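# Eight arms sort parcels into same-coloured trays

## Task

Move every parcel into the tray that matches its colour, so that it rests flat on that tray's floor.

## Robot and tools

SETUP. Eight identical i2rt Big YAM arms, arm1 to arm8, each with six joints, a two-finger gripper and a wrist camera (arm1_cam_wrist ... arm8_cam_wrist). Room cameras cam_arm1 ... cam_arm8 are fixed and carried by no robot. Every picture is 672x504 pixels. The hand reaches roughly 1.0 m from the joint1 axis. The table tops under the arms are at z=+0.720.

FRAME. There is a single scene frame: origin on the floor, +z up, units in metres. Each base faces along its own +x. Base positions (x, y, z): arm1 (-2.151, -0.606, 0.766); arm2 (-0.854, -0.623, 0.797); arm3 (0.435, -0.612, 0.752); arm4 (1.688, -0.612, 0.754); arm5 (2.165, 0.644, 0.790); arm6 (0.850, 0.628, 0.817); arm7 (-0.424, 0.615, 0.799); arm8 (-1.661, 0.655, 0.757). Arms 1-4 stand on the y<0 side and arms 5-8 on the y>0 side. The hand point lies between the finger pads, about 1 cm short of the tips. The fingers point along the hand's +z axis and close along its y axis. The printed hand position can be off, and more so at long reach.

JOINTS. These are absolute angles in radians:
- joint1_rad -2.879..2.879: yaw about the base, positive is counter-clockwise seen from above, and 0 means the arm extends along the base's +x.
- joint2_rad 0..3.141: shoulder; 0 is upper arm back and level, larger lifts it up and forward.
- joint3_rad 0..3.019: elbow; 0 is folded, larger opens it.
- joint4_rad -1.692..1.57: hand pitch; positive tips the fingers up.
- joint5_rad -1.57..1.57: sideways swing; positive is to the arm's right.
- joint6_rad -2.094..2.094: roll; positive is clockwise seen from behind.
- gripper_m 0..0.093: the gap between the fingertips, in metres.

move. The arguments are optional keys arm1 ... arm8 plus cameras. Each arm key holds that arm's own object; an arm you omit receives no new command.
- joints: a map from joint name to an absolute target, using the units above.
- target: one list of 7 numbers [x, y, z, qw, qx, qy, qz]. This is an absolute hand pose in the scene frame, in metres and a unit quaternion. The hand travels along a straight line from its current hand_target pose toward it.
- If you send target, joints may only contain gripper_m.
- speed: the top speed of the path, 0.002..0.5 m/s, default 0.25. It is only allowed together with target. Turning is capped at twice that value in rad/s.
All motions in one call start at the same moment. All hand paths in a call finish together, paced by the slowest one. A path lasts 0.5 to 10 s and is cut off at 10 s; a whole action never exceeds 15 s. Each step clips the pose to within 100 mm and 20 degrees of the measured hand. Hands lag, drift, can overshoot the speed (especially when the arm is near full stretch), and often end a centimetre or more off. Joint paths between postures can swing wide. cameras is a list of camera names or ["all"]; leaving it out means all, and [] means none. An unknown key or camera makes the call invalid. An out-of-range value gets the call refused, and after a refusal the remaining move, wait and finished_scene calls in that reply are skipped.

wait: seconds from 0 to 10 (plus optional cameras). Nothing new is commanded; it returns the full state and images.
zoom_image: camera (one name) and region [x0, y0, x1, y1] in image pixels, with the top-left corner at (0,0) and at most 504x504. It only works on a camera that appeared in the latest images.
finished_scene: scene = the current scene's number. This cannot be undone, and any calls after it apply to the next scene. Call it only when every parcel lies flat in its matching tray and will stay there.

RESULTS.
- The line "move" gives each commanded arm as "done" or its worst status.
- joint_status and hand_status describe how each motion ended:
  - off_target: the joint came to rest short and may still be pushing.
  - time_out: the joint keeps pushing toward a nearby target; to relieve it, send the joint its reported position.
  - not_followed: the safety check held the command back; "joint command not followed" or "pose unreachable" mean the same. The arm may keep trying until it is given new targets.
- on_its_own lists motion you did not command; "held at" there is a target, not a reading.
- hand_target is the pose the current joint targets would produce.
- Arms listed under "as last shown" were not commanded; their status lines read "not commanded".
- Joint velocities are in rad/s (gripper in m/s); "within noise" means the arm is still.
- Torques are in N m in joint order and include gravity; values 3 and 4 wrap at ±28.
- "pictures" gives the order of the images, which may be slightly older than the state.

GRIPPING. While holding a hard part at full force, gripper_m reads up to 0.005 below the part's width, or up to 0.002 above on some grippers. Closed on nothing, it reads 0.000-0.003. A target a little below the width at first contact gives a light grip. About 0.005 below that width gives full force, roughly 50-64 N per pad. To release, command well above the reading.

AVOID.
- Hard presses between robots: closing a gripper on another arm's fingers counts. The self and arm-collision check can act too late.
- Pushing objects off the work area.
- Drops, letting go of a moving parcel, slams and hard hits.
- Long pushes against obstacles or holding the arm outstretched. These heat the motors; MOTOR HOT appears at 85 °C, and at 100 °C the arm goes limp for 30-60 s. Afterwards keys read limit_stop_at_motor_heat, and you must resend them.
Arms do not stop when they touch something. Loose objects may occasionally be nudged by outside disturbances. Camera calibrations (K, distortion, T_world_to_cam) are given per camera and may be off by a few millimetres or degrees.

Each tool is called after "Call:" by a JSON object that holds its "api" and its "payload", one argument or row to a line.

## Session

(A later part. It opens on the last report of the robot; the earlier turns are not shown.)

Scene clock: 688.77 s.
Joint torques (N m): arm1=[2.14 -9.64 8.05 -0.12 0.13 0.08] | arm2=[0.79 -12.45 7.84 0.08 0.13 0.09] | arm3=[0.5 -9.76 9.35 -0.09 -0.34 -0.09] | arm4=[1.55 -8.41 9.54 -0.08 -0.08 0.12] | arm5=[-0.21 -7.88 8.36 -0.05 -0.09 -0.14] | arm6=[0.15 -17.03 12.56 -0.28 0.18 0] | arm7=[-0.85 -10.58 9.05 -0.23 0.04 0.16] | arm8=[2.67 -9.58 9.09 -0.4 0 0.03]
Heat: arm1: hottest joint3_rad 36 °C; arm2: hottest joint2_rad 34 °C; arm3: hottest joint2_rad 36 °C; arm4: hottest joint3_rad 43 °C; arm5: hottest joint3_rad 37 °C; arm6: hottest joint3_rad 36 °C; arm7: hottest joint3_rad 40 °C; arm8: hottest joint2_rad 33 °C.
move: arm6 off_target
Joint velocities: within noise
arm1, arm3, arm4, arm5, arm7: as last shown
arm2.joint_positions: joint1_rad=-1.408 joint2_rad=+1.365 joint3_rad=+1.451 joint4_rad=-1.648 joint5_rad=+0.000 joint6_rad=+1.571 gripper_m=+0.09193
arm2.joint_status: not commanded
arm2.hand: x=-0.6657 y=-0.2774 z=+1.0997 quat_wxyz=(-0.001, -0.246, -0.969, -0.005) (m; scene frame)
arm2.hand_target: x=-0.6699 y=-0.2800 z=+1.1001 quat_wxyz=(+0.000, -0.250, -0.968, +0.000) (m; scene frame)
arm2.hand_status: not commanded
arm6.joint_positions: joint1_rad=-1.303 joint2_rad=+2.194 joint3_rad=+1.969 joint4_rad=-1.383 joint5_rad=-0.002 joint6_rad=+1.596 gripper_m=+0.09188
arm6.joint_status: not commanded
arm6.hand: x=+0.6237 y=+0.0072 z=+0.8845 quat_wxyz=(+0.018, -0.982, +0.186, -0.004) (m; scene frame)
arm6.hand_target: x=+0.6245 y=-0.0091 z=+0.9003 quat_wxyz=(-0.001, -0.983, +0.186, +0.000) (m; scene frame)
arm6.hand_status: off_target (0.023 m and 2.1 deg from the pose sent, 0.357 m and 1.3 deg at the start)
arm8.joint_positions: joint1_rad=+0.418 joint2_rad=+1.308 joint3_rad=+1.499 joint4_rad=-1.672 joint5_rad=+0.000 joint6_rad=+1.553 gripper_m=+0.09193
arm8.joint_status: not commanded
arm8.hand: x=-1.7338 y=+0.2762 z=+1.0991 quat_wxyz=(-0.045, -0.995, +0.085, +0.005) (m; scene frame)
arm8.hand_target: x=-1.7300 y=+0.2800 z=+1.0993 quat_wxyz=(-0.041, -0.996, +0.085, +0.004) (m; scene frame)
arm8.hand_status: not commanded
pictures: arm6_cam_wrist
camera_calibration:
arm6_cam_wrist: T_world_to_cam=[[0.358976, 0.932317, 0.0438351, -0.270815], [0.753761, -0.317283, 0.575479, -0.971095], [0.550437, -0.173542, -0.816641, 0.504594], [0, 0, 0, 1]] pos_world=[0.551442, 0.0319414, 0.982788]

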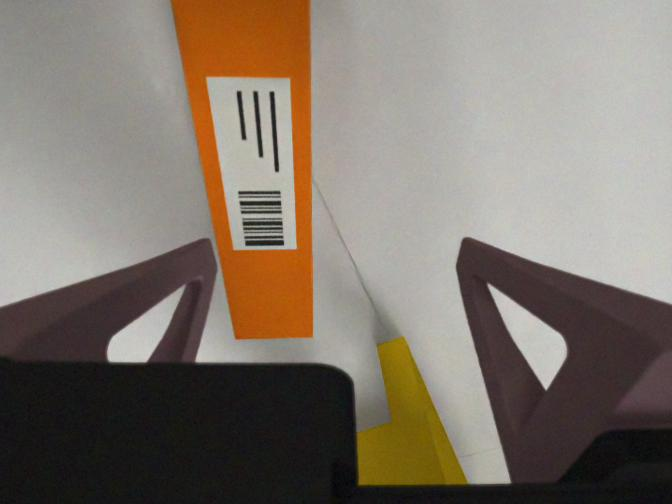

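Call:
{"api": "move", "payload": {
  "arm6": {"target":[0.622,-0.042,0.87,0,0.981,-0.195,0],"speed":0.3},
  "cameras": []
}}

Call:
{"api": "move", "payload": {
  "arm6": {"target":[0.622,-0.044,0.745,0,0.981,-0.195,0],"speed":0.2},
  "cameras": ["arm6_cam_wrist"]
}}

Scene clock: 703.97 s.
Joint torques (N m): arm1=[1.85 -9.29 8.05 -0.2 0.14 0.07] | arm2=[0.79 -12.45 7.84 0.08 0.13 0.09] | arm3=[0.5 -9.7 9.36 -0.05 -0.34 -0.1] | arm4=[1.55 -8.47 9.55 -0.06 -0.08 0.12] | arm5=[0.26 -7.77 8.27 -0.09 -0.14 -0.13] | arm6=[0.09 -18.2 12.62 -0.36 0.18 0.01] | arm7=[-0.85 -10.46 9.07 -0.23 0.03 0.14] | arm8=[2.55 -9.82 9.06 -0.47 0 0.02]
Heat: arm1: hottest joint3_rad 36 °C; arm2: hottest joint2_rad 34 °C; arm3: hottest joint2_rad 35 °C; arm4: hottest joint3_rad 43 °C; arm5: hottest joint3_rad 39 °C; arm6: hottest joint3_rad 38 °C; arm7: hottest joint3_rad 39 °C; arm8: hottest joint2_rad 33 °C.
move: arm6 off_target
Joint velocities: within noise
arm1, arm2, arm3, arm5, arm7, arm8: as last shown
arm4.joint_positions: joint1_rad=+1.878 joint2_rad=+1.335 joint3_rad=+1.531 joint4_rad=-1.686 joint5_rad=+0.011 joint6_rad=-1.562 gripper_m=+0.09191
arm4.joint_status: not commanded
arm4.hand: x=+1.3175 y=-0.4849 z=+1.1009 quat_wxyz=(-0.036, +0.810, +0.584, -0.027) (m; scene frame)
arm4.hand_target: x=+1.3200 y=-0.4919 z=+1.0993 quat_wxyz=(-0.031, +0.808, +0.588, -0.023) (m; scene frame)
arm4.hand_status: not commanded
arm6.joint_positions: joint1_rad=-1.290 joint2_rad=+2.317 joint3_rad=+2.103 joint4_rad=-1.397 joint5_rad=-0.002 joint6_rad=+1.626 gripper_m=+0.09188
arm6.joint_status: not commanded
arm6.hand: x=+0.6213 y=-0.0249 z=+0.8529 quat_wxyz=(+0.020, -0.981, +0.195, -0.004) (m; scene frame)
arm6.hand_target: x=+0.6223 y=-0.0410 z=+0.8702 quat_wxyz=(-0.001, -0.981, +0.195, +0.000) (m; scene frame)
arm6.hand_status: off_target (0.024 m and 2.3 deg from the pose sent, 0.051 m and 2.4 deg at the start)
pictures: none
No camera images: "cameras" was empty.

Scene clock: 705.27 s.
Joint torques (N m): arm1=[2.26 -9.35 7.92 -0.13 0.13 0.08] | arm2=[0.73 -12.45 7.86 0.06 0.13 0.08] | arm3=[0.44 -9.7 9.35 -0.05 -0.34 -0.09] | arm4=[1.55 -8.47 9.54 -0.06 -0.08 0.12] | arm5=[-0.44 -7.94 8.08 -0.01 -0.13 -0.16] | arm6=[0.15 -18.26 8.92 0.36 0.18 -0.02] | arm7=[-0.79 -10.4 9.07 -0.2 0.03 0.15] | arm8=[2.78 -9.7 9.07 -0.49 0.02 0.04]
Heat: arm1: hottest joint3_rad 36 °C; arm2: hottest joint2_rad 34 °C; arm3: hottest joint2_rad 35 °C; arm4: hottest joint3_rad 43 °C; arm5: hottest joint3_rad 39 °C; arm6: hottest joint3_rad 38 °C; arm7: hottest joint3_rad 39 °C; arm8: hottest joint2_rad 33 °C.
move: arm6 done
Joint velocities: within noise
arm1.joint_positions: joint1_rad=-1.511 joint2_rad=+1.438 joint3_rad=+1.490 joint4_rad=-1.598 joint5_rad=+0.006 joint6_rad=+0.241 gripper_m=+0.09189
arm1.joint_status: not commanded
arm1.hand: x=-2.3055 y=-1.0012 z=+1.0587 quat_wxyz=(-0.012, -0.886, -0.464, +0.013) (m; scene frame)
arm1.hand_target: x=-2.3002 y=-1.0000 z=+1.0502 quat_wxyz=(+0.000, -0.885, -0.466, +0.000) (m; scene frame)
arm1.hand_status: not commanded
arm2, arm3, arm4, arm5, arm8: as last shown
arm6.joint_positions: joint1_rad=-1.289 joint2_rad=+2.436 joint3_rad=+2.041 joint4_rad=-1.187 joint5_rad=-0.001 joint6_rad=+1.629 gripper_m=+0.09188
arm6.joint_status: not commanded
arm6.hand: x=+0.6180 y=-0.0362 z=+0.7487 quat_wxyz=(+0.005, -0.981, +0.196, -0.001) (m; scene frame)
arm6.hand_target: x=+0.6222 y=-0.0438 z=+0.7451 quat_wxyz=(+0.000, -0.981, +0.195, +0.000) (m; scene frame)
arm6.hand_status: done (0.010 m and 0.7 deg from the pose sent, 0.110 m and 2.3 deg at the start)
arm7.joint_positions: joint1_rad=+2.232 joint2_rad=+1.478 joint3_rad=+1.444 joint4_rad=-1.515 joint5_rad=-0.002 joint6_rad=+0.178 gripper_m=+0.09194
arm7.joint_status: not commanded
arm7.hand: x=-0.4331 y=+1.0553 z=+1.0552 quat_wxyz=(-0.007, +0.650, -0.760, -0.010) (m; scene frame)
arm7.hand_target: x=-0.4301 y=+1.0500 z=+1.0500 quat_wxyz=(+0.000, +0.646, -0.763, +0.000) (m; scene frame)
arm7.hand_status: not commanded
pictures: arm6_cam_wrist
camera_calibration:
arm6_cam_wrist: T_world_to_cam=[[0.37773, 0.925742, 0.0179465, -0.214844], [0.753335, -0.318537, 0.575344, -0.902064], [0.538337, -0.203805, -0.817714, 0.396501], [0, 0, 0, 1]] pos_world=[0.547258, -0.00764129, 0.847078]

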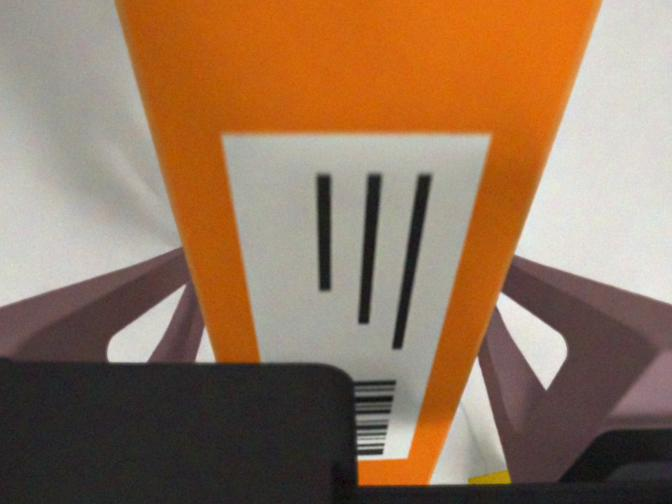

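Call:
{"api": "move", "payload": {
  "arm6": {"joints":{"gripper_m":0.04}},
  "cameras": []
}}

Call:
{"api": "move", "payload": {
  "arm6": {"target":[0.715,0.26,1.02,0,0.984,-0.18,0],"speed":0.4},
  "cameras": []
}}

Call:
{"api": "move", "payload": {
  "arm6": {"joints":{"joint1_rad":0.24}},
  "cameras": ["cam_arm6"]
}}

Call:
{"api": "move", "payload": {
  "arm6": {"target":[1.5,0.37,0.88,0,0.827,0.562,0],"speed":0.4},
  "cameras": ["cam_arm6"]
}}

Call:
{"api": "move", "payload": {
  "arm6": {"target":[1.5,0.37,0.745,0,0.827,0.562,0],"speed":0.2},
  "cameras": ["cam_arm6"]
}}

Scene clock: 715.63 s.
Joint torques (N m): arm1=[2.08 -9.82 7.99 -0.06 0.14 0.07] | arm2=[0.79 -12.45 7.84 0.06 0.13 0.09] | arm3=[0.44 -9.88 9.35 -0.05 -0.34 -0.09] | arm4=[1.61 -8.47 9.54 -0.06 -0.07 0.12] | arm5=[0.09 -7.59 8.32 -0.08 -0.1 -0.15] | arm6=[0.15 -18.14 8.96 0.36 0.15 -0.02] | arm7=[-0.79 -10.52 9.05 -0.24 0.04 0.16] | arm8=[2.84 -9.47 9.06 -0.47 0 0.04]
Heat: arm1: hottest joint3_rad 36 °C; arm2: hottest joint2_rad 34 °C; arm3: hottest joint2_rad 34 °C; arm4: hottest joint3_rad 43 °C; arm5: hottest joint3_rad 39 °C; arm6: hottest joint3_rad 38 °C; arm7: hottest joint3_rad 39 °C; arm8: hottest joint2_rad 33 °C.
move: arm6 off_target
Joint velocities: within noise
arm1, arm2, arm3, arm4, arm5, arm7, arm8: as last shown
arm6.joint_positions: joint1_rad=-1.289 joint2_rad=+2.436 joint3_rad=+2.041 joint4_rad=-1.187 joint5_rad=-0.001 joint6_rad=+1.630 gripper_m=+0.05980
arm6.joint_status: gripper_m off_target (ended at +0.05983, target +0.04000)
arm6.hand: x=+0.6180 y=-0.0362 z=+0.7487 quat_wxyz=(+0.005, -0.981, +0.196, -0.001) (m; scene frame)
arm6.hand_target: x=+0.6222 y=-0.0438 z=+0.7451 quat_wxyz=(+0.000, -0.981, +0.195, +0.000) (m; scene frame)
arm6.hand_status: not commanded
pictures: none
No camera images: "cameras" was empty.

Scene clock: 717.57 s.
Joint torques (N m): arm1=[2.26 -9.41 7.99 -0.2 0.15 0.08] | arm2=[0.79 -12.45 7.84 0.08 0.13 0.08] | arm3=[0.44 -9.88 9.36 -0.05 -0.34 -0.09] | arm4=[1.61 -8.41 9.54 -0.06 -0.08 0.12] | arm5=[-0.91 -7.71 8.14 -0.14 -0.15 -0.14] | arm6=[-1.49 -8.41 8.49 -0.28 0.16 -0.18] | arm7=[-0.67 -10.34 9.05 -0.25 0.03 0.15] | arm8=[2.55 -9.58 9.06 -0.36 0.02 0.02]
Heat: arm1: hottest joint3_rad 36 °C; arm2: hottest joint2_rad 34 °C; arm3: hottest joint2_rad 34 °C; arm4: hottest joint3_rad 43 °C; arm5: hottest joint3_rad 39 °C; arm6: hottest joint3_rad 38 °C; arm7: hottest joint3_rad 39 °C; arm8: hottest joint2_rad 33 °C.
move: arm6 done
Joint velocities: within noise
arm1, arm2, arm3, arm4, arm5, arm7, arm8: as last shown
arm6.joint_positions: joint1_rad=-1.293 joint2_rad=+1.388 joint3_rad=+1.200 joint4_rad=-1.386 joint5_rad=-0.001 joint6_rad=+1.591 gripper_m=+0.05980
arm6.joint_status: not commanded
arm6.hand: x=+0.7188 y=+0.2567 z=+1.0151 quat_wxyz=(+0.001, -0.984, +0.179, -0.001) (m; scene frame)
arm6.hand_target: x=+0.7150 y=+0.2600 z=+1.0199 quat_wxyz=(+0.000, -0.984, +0.180, +0.000) (m; scene frame)
arm6.hand_status: done (0.007 m and 0.2 deg from the pose sent, 0.413 m and 2.0 deg at the start; pose on its path clipped on 10 of 58 steps)
pictures: none
No camera images: "cameras" was empty.

Scene clock: 719.43 s.
Joint torques (N m): arm1=[2.26 -9.41 8.05 -0.1 0.16 0.07] | arm2=[0.79 -12.45 7.84 0.06 0.13 0.09] | arm3=[0.5 -9.82 9.33 -0.06 -0.33 -0.1] | arm4=[1.61 -8.47 9.54 -0.06 -0.08 0.12] | arm5=[-0.79 -7.24 8.28 -0.16 -0.09 -0.16] | arm6=[-0.21 -8.35 8.49 -0.2 0.16 -0.16] | arm7=[-0.85 -10.29 9.03 -0.25 0.03 0.15] | arm8=[2.43 -9.64 9.09 -0.39 0.01 0.04]
Heat: arm1: hottest joint3_rad 36 °C; arm2: hottest joint2_rad 34 °C; arm3: hottest joint2_rad 34 °C; arm4: hottest joint3_rad 43 °C; arm5: hottest joint3_rad 39 °C; arm6: hottest joint3_rad 38 °C; arm7: hottest joint3_rad 39 °C; arm8: hottest joint2_rad 33 °C.
move: arm6 done
Joint velocities: within noise
arm1, arm2, arm3, arm4, arm7, arm8: as last shown
arm5.joint_positions: joint1_rad=+0.632 joint2_rad=+1.286 joint3_rad=+1.373 joint4_rad=-1.672 joint5_rad=-0.006 joint6_rad=-0.807 gripper_m=+0.09398
arm5.joint_status: not commanded
arm5.hand: x=+1.8306 y=+0.5121 z=+1.0887 quat_wxyz=(+0.003, +0.832, +0.555, +0.010) (m; scene frame)
arm5.hand_target: x=+1.8301 y=+0.5100 z=+1.0999 quat_wxyz=(+0.000, +0.827, +0.562, +0.000) (m; scene frame)
arm5.hand_status: not commanded
arm6.joint_positions: joint1_rad=+0.235 joint2_rad=+1.388 joint3_rad=+1.200 joint4_rad=-1.387 joint5_rad=-0.001 joint6_rad=+1.589 gripper_m=+0.05984
arm6.joint_status: all done
arm6.hand: x=+1.2157 y=+0.4808 z=+1.0150 quat_wxyz=(+0.002, -0.834, -0.552, +0.001) (m; scene frame)
arm6.hand_target: x=+1.2150 y=+0.4833 z=+1.0198 quat_wxyz=(+0.000, -0.830, -0.557, +0.000) (m; scene frame)
arm6.hand_status: not commanded
pictures: cam_arm6

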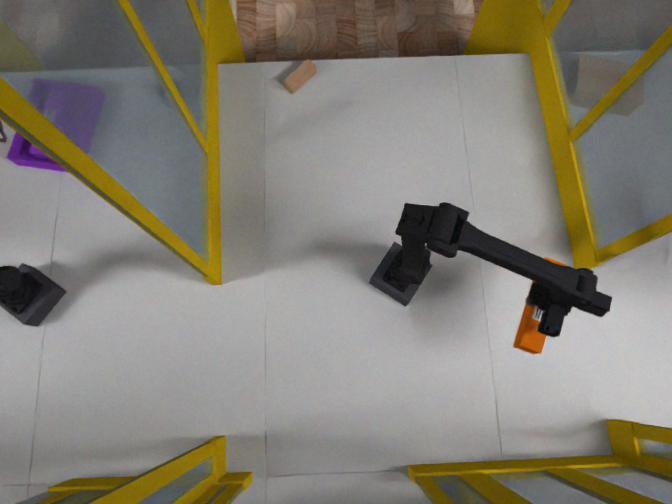

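Scene clock: 721.53 s.
Joint torques (N m): arm1=[2.08 -9.58 7.91 -0.13 0.12 0.08] | arm2=[0.79 -12.45 7.84 0.08 0.13 0.08] | arm3=[0.44 -9.93 9.36 -0.05 -0.34 -0.09] | arm4=[1.55 -8.47 9.54 -0.06 -0.08 0.12] | arm5=[-0.15 -8.12 8.25 -0.09 -0.13 -0.15] | arm6=[-0.21 -17.44 12.85 -0.27 0.17 -0.17] | arm7=[-0.79 -10.58 9.07 -0.25 0.04 0.15] | arm8=[2.73 -9.64 9.07 -0.36 0 0.03]
Heat: arm1: hottest joint3_rad 36 °C; arm2: hottest joint2_rad 34 °C; arm3: hottest joint3_rad 34 °C; arm4: hottest joint3_rad 43 °C; arm5: hottest joint3_rad 39 °C; arm6: hottest joint3_rad 38 °C; arm7: hottest joint3_rad 39 °C; arm8: hottest joint2_rad 33 °C.
move: arm6 off_target
Joint velocities: within noise
arm1, arm2, arm3, arm4, arm5, arm7, arm8: as last shown
arm6.joint_positions: joint1_rad=+0.235 joint2_rad=+2.273 joint3_rad=+2.060 joint4_rad=-1.393 joint5_rad=-0.001 joint6_rad=+1.579 gripper_m=+0.05984
arm6.joint_status: not commanded
arm6.hand: x=+1.4835 y=+0.3728 z=+0.8658 quat_wxyz=(+0.015, -0.831, -0.556, +0.010) (m; scene frame)
arm6.hand_target: x=+1.4991 y=+0.3705 z=+0.8803 quat_wxyz=(-0.001, -0.827, -0.562, +0.000) (m; scene frame)
arm6.hand_status: off_target (0.022 m and 2.2 deg from the pose sent, 0.334 m and 1.4 deg at the start; pose on its path clipped on 7 of 63 steps)
pictures: cam_arm6

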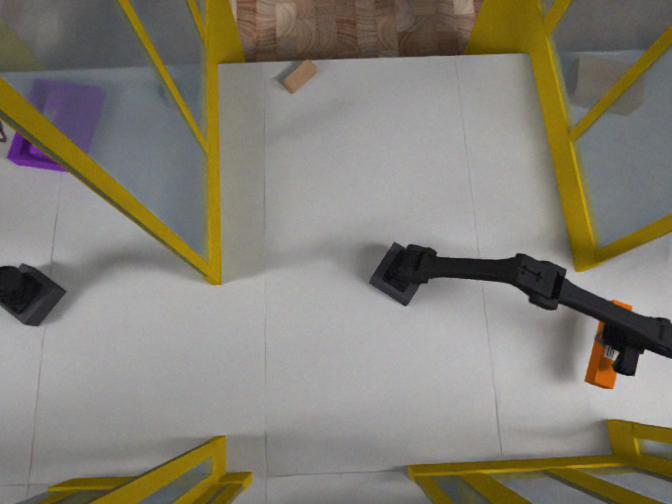

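Scene clock: 722.90 s.
Joint torques (N m): arm1=[2.14 -9.23 7.97 -0.1 0.13 0.08] | arm2=[0.79 -12.45 7.86 0.08 0.13 0.09] | arm3=[0.5 -9.82 9.33 -0.06 -0.34 -0.09] | arm4=[1.55 -8.47 9.54 -0.06 -0.08 0.12] | arm5=[-0.09 -7.88 8.42 -0.25 -0.1 -0.11] | arm6=[-0.21 -17.73 8.66 0.46 0.15 -0.17] | arm7=[-0.85 -10.58 9.03 -0.27 0.03 0.16] | arm8=[2.61 -9.82 9.16 -0.46 0 0.03]
Heat: arm1: hottest joint3_rad 36 °C; arm2: hottest joint2_rad 34 °C; arm3: hottest joint3_rad 34 °C; arm4: hottest joint3_rad 43 °C; arm5: hottest joint3_rad 39 °C; arm6: hottest joint3_rad 38 °C; arm7: hottest joint3_rad 39 °C; arm8: hottest joint2_rad 33 °C.
move: arm6 done
Joint velocities: within noise
arm1, arm2, arm4, arm5, arm7, arm8: as last shown
arm3.joint_positions: joint1_rad=-1.259 joint2_rad=+1.284 joint3_rad=+1.491 joint4_rad=-1.674 joint5_rad=+0.000 joint6_rad=-1.501 gripper_m=+0.09197
arm3.joint_status: not commanded
arm3.hand: x=+0.5455 y=-0.2517 z=+1.1015 quat_wxyz=(-0.055, +0.982, -0.183, +0.008) (m; scene frame)
arm3.hand_target: x=+0.5400 y=-0.2499 z=+1.0993 quat_wxyz=(-0.048, +0.984, -0.174, +0.005) (m; scene frame)
arm3.hand_status: not commanded
arm6.joint_positions: joint1_rad=+0.235 joint2_rad=+2.405 joint3_rad=+1.981 joint4_rad=-1.159 joint5_rad=-0.001 joint6_rad=+1.579 gripper_m=+0.05984
arm6.joint_status: not commanded
arm6.hand: x=+1.4929 y=+0.3690 z=+0.7484 quat_wxyz=(+0.006, -0.831, -0.556, +0.003) (m; scene frame)
arm6.hand_target: x=+1.4999 y=+0.3701 z=+0.7451 quat_wxyz=(+0.000, -0.827, -0.562, +0.000) (m; scene frame)
arm6.hand_status: done (0.008 m and 1.1 deg from the pose sent, 0.122 m and 2.2 deg at the start)
pictures: cam_arm6

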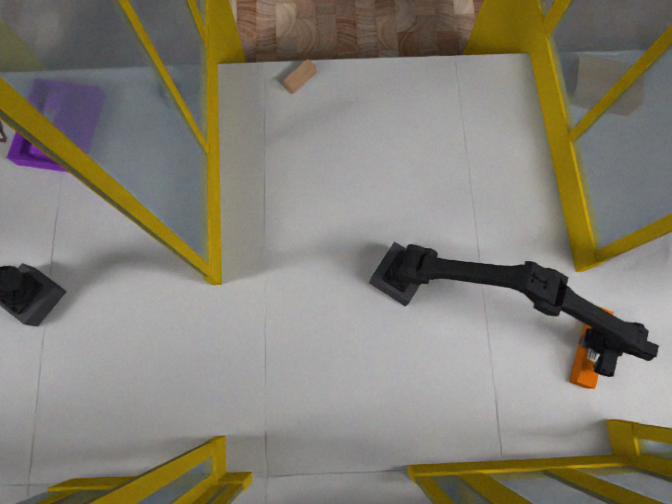

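Call:
{"api": "move", "payload": {
  "arm6": {"joints":{"gripper_m":0.092}},
  "cameras": []
}}

Call:
{"api": "move", "payload": {
  "arm6": {"target":[1.5,0.37,0.9,0,0.827,0.562,0],"speed":0.4},
  "cameras": []
}}

Call:
{"api": "move", "payload": {
  "arm6": {"target":[1.21,0.48,1.1,0,0.827,0.562,0],"speed":0.5},
  "cameras": []
}}

Call:
{"api": "move", "payload": {
  "arm5": {"target":[1.49,0.37,0.9,0,0.831,0.556,0],"speed":0.4},
  "cameras": ["arm5_cam_wrist"]
}}

Scene clock: 732.90 s.
Joint torques (N m): arm1=[2.37 -9.29 8.01 -0.13 0.15 0.09] | arm2=[0.79 -12.45 7.84 0.06 0.13 0.09] | arm3=[0.5 -9.76 9.35 -0.05 -0.33 -0.09] | arm4=[1.55 -8.41 9.54 -0.06 -0.08 0.12] | arm5=[-0.5 -7.36 8.31 -0.13 -0.12 -0.18] | arm6=[-0.21 -17.9 8.66 0.44 0.15 -0.17] | arm7=[-0.85 -10.64 9.09 -0.25 0.03 0.16] | arm8=[2.55 -9.58 9.07 -0.36 0 0.02]
Heat: arm1: hottest joint3_rad 36 °C; arm2: hottest joint2_rad 34 °C; arm3: hottest joint3_rad 34 °C; arm4: hottest joint3_rad 43 °C; arm5: hottest joint3_rad 40 °C; arm6: hottest joint3_rad 37 °C; arm7: hottest joint3_rad 39 °C; arm8: hottest joint2_rad 33 °C.
move: arm6 done
Joint velocities: within noise
arm1, arm3, arm4, arm5, arm7: as last shown
arm2.joint_positions: joint1_rad=-1.408 joint2_rad=+1.365 joint3_rad=+1.451 joint4_rad=-1.648 joint5_rad=+0.000 joint6_rad=+1.571 gripper_m=+0.09193
arm2.joint_status: not commanded
arm2.hand: x=-0.6657 y=-0.2774 z=+1.0997 quat_wxyz=(-0.001, -0.246, -0.969, -0.005) (m; scene frame)
arm2.hand_target: x=-0.6699 y=-0.2800 z=+1.1001 quat_wxyz=(+0.000, -0.250, -0.968, +0.000) (m; scene frame)
arm2.hand_status: not commanded
arm6.joint_positions: joint1_rad=+0.235 joint2_rad=+2.405 joint3_rad=+1.981 joint4_rad=-1.159 joint5_rad=-0.001 joint6_rad=+1.579 gripper_m=+0.09178
arm6.joint_status: all done
arm6.hand: x=+1.4929 y=+0.3690 z=+0.7481 quat_wxyz=(+0.006, -0.831, -0.556, +0.003) (m; scene frame)
arm6.hand_target: x=+1.4999 y=+0.3701 z=+0.7450 quat_wxyz=(+0.000, -0.827, -0.562, +0.000) (m; scene frame)
arm6.hand_status: not commanded
arm8.joint_positions: joint1_rad=+0.418 joint2_rad=+1.308 joint3_rad=+1.499 joint4_rad=-1.672 joint5_rad=+0.000 joint6_rad=+1.553 gripper_m=+0.09193
arm8.joint_status: not commanded
arm8.hand: x=-1.7338 y=+0.2762 z=+1.0991 quat_wxyz=(-0.045, -0.995, +0.085, +0.005) (m; scene frame)
arm8.hand_target: x=-1.7300 y=+0.2800 z=+1.0993 quat_wxyz=(-0.041, -0.996, +0.085, +0.004) (m; scene frame)
arm8.hand_status: not commanded
pictures: none
No camera images: "cameras" was empty.

Scene clock: 734.37 s.
Joint torques (N m): arm1=[2.55 -9.52 8.12 -0.09 0.15 0.06] | arm2=[0.79 -12.45 7.84 0.06 0.13 0.09] | arm3=[0.62 -9.76 9.35 -0.06 -0.34 -0.1] | arm4=[1.61 -8.47 9.54 -0.08 -0.08 0.12] | arm5=[-0.15 -7.59 8.16 0.05 -0.16 -0.17] | arm6=[-0.15 -18.9 12.7 -0.38 0.15 -0.16] | arm7=[-0.91 -10.46 9.03 -0.24 0.04 0.15] | arm8=[2.55 -9.7 9.1 -0.43 -0.01 0.04]
Heat: arm1: hottest joint3_rad 36 °C; arm2: hottest joint2_rad 34 °C; arm3: hottest joint3_rad 34 °C; arm4: hottest joint3_rad 43 °C; arm5: hottest joint3_rad 40 °C; arm6: hottest joint3_rad 37 °C; arm7: hottest joint3_rad 39 °C; arm8: hottest joint2_rad 33 °C.
move: arm6 off_target
Joint velocities: within noise
arm1, arm2, arm3, arm5, arm7, arm8: as last shown
arm4.joint_positions: joint1_rad=+1.878 joint2_rad=+1.335 joint3_rad=+1.531 joint4_rad=-1.686 joint5_rad=+0.011 joint6_rad=-1.562 gripper_m=+0.09191
arm4.joint_status: not commanded
arm4.hand: x=+1.3175 y=-0.4849 z=+1.1009 quat_wxyz=(-0.036, +0.810, +0.584, -0.027) (m; scene frame)
arm4.hand_target: x=+1.3200 y=-0.4919 z=+1.0993 quat_wxyz=(-0.031, +0.808, +0.588, -0.023) (m; scene frame)
arm4.hand_status: not commanded
arm6.joint_positions: joint1_rad=+0.235 joint2_rad=+2.276 joint3_rad=+2.096 joint4_rad=-1.438 joint5_rad=-0.001 joint6_rad=+1.578 gripper_m=+0.09188
arm6.joint_status: not commanded
arm6.hand: x=+1.4837 y=+0.3727 z=+0.8773 quat_wxyz=(+0.020, -0.831, -0.556, +0.013) (m; scene frame)
arm6.hand_target: x=+1.4988 y=+0.3706 z=+0.9002 quat_wxyz=(+0.000, -0.827, -0.562, +0.000) (m; scene frame)
arm6.hand_status: off_target (0.028 m and 2.9 deg from the pose sent, 0.152 m and 1.1 deg at the start; pose on its path clipped on 9 of 44 steps)
pictures: none
No camera images: "cameras" was empty.

Scene clock: 736.10 s.
Joint torques (N m): arm1=[2.55 -9.7 7.95 -0.12 0.15 0.07] | arm2=[0.79 -12.45 7.86 0.08 0.13 0.09] | arm3=[0.56 -9.76 9.37 -0.05 -0.34 -0.09] | arm4=[1.61 -8.47 9.54 -0.06 -0.08 0.12] | arm5=[-0.62 -7.94 8.42 -0.1 -0.09 -0.13] | arm6=[-1.14 -7.36 8.64 -0.23 0.15 -0.2] | arm7=[-0.73 -10.4 9.05 -0.27 0.04 0.16] | arm8=[2.67 -9.7 9.1 -0.46 0 0.03]
Heat: arm1: hottest joint3_rad 36 °C; arm2: hottest joint2_rad 34 °C; arm3: hottest joint3_rad 34 °C; arm4: hottest joint3_rad 43 °C; arm5: hottest joint3_rad 40 °C; arm6: hottest joint3_rad 37 °C; arm7: hottest joint3_rad 39 °C; arm8: hottest joint2_rad 33 °C.
move: arm6 done
Joint velocities: within noise
arm1.joint_positions: joint1_rad=-1.511 joint2_rad=+1.438 joint3_rad=+1.490 joint4_rad=-1.598 joint5_rad=+0.006 joint6_rad=+0.241 gripper_m=+0.09189
arm1.joint_status: not commanded
arm1.hand: x=-2.3055 y=-1.0012 z=+1.0587 quat_wxyz=(-0.012, -0.886, -0.464, +0.013) (m; scene frame)
arm1.hand_target: x=-2.3002 y=-1.0000 z=+1.0502 quat_wxyz=(+0.000, -0.885, -0.466, +0.000) (m; scene frame)
arm1.hand_status: not commanded
arm2, arm3, arm4, arm5, arm8: as last shown
arm6.joint_positions: joint1_rad=+0.235 joint2_rad=+1.353 joint3_rad=+1.389 joint4_rad=-1.597 joint5_rad=-0.001 joint6_rad=+1.567 gripper_m=+0.09188
arm6.joint_status: not commanded
arm6.hand: x=+1.2123 y=+0.4821 z=+1.0999 quat_wxyz=(-0.004, -0.828, -0.561, -0.003) (m; scene frame)
arm6.hand_target: x=+1.2100 y=+0.4801 z=+1.1001 quat_wxyz=(+0.000, -0.827, -0.562, +0.000) (m; scene frame)
arm6.hand_status: done (0.003 m and 0.6 deg from the pose sent, 0.369 m and 2.9 deg at the start; pose on its path clipped on 19 of 52 steps)
arm7.joint_positions: joint1_rad=+2.232 joint2_rad=+1.478 joint3_rad=+1.444 joint4_rad=-1.515 joint5_rad=-0.002 joint6_rad=+0.178 gripper_m=+0.09194
arm7.joint_status: not commanded
arm7.hand: x=-0.4331 y=+1.0553 z=+1.0552 quat_wxyz=(-0.007, +0.650, -0.760, -0.010) (m; scene frame)
arm7.hand_target: x=-0.4301 y=+1.0500 z=+1.0500 quat_wxyz=(+0.000, +0.646, -0.763, +0.000) (m; scene frame)
arm7.hand_status: not commanded
pictures: none
No camera images: "cameras" was empty.

Scene clock: 738.50 s.
Joint torques (N m): arm1=[2.14 -9.41 7.84 -0.13 0.11 0.07] | arm2=[0.79 -12.45 7.84 0.08 0.13 0.09] | arm3=[0.44 -9.76 9.37 -0.03 -0.34 -0.09] | arm4=[1.61 -8.47 9.54 -0.08 -0.08 0.12] | arm5=[-0.67 -20.48 10.21 -0.18 -0.13 0.04] | arm6=[-1.08 -7.36 8.64 -0.23 0.15 -0.18] | arm7=[-0.62 -10.4 9.1 -0.28 0.04 0.16] | arm8=[2.61 -9.64 9.09 -0.46 0.01 0.04]
Heat: arm1: hottest joint3_rad 36 °C; arm2: hottest joint2_rad 34 °C; arm3: hottest joint3_rad 34 °C; arm4: hottest joint3_rad 43 °C; arm5: hottest joint3_rad 40 °C; arm6: hottest joint3_rad 37 °C; arm7: hottest joint3_rad 39 °C; arm8: hottest joint2_rad 33 °C.
move: arm5 off_target
Joint velocities: within noise
arm1, arm2, arm3, arm4, arm6, arm7, arm8: as last shown
arm5.joint_positions: joint1_rad=+0.639 joint2_rad=+2.375 joint3_rad=+2.380 joint4_rad=-1.601 joint5_rad=-0.006 joint6_rad=-0.805 gripper_m=+0.09398
arm5.joint_status: not commanded
arm5.hand: x=+1.4978 y=+0.3781 z=+0.8867 quat_wxyz=(+0.004, +0.830, +0.557, +0.015) (m; scene frame)
arm5.hand_target: x=+1.4907 y=+0.3703 z=+0.9002 quat_wxyz=(+0.000, +0.831, +0.556, -0.001) (m; scene frame)
arm5.hand_status: off_target (0.017 m and 1.8 deg from the pose sent, 0.415 m and 1.2 deg at the start)
arm6.hand_target: x=+1.2101 y=+0.4800 z=+1.1001 quat_wxyz=(+0.000, -0.827, -0.562, +0.000) (m; scene frame)
pictures: arm5_cam_wrist
camera_calibration:
arm5_cam_wrist: T_world_to_cam=[[-0.921103, 0.388899, -0.0180754, 1.24973], [0.305026, 0.749744, 0.587233, -1.25339], [0.241926, 0.535388, -0.809216, 0.276807], [0, 0, 0, 1]] pos_world=[1.46648, 0.305502, 0.982618]

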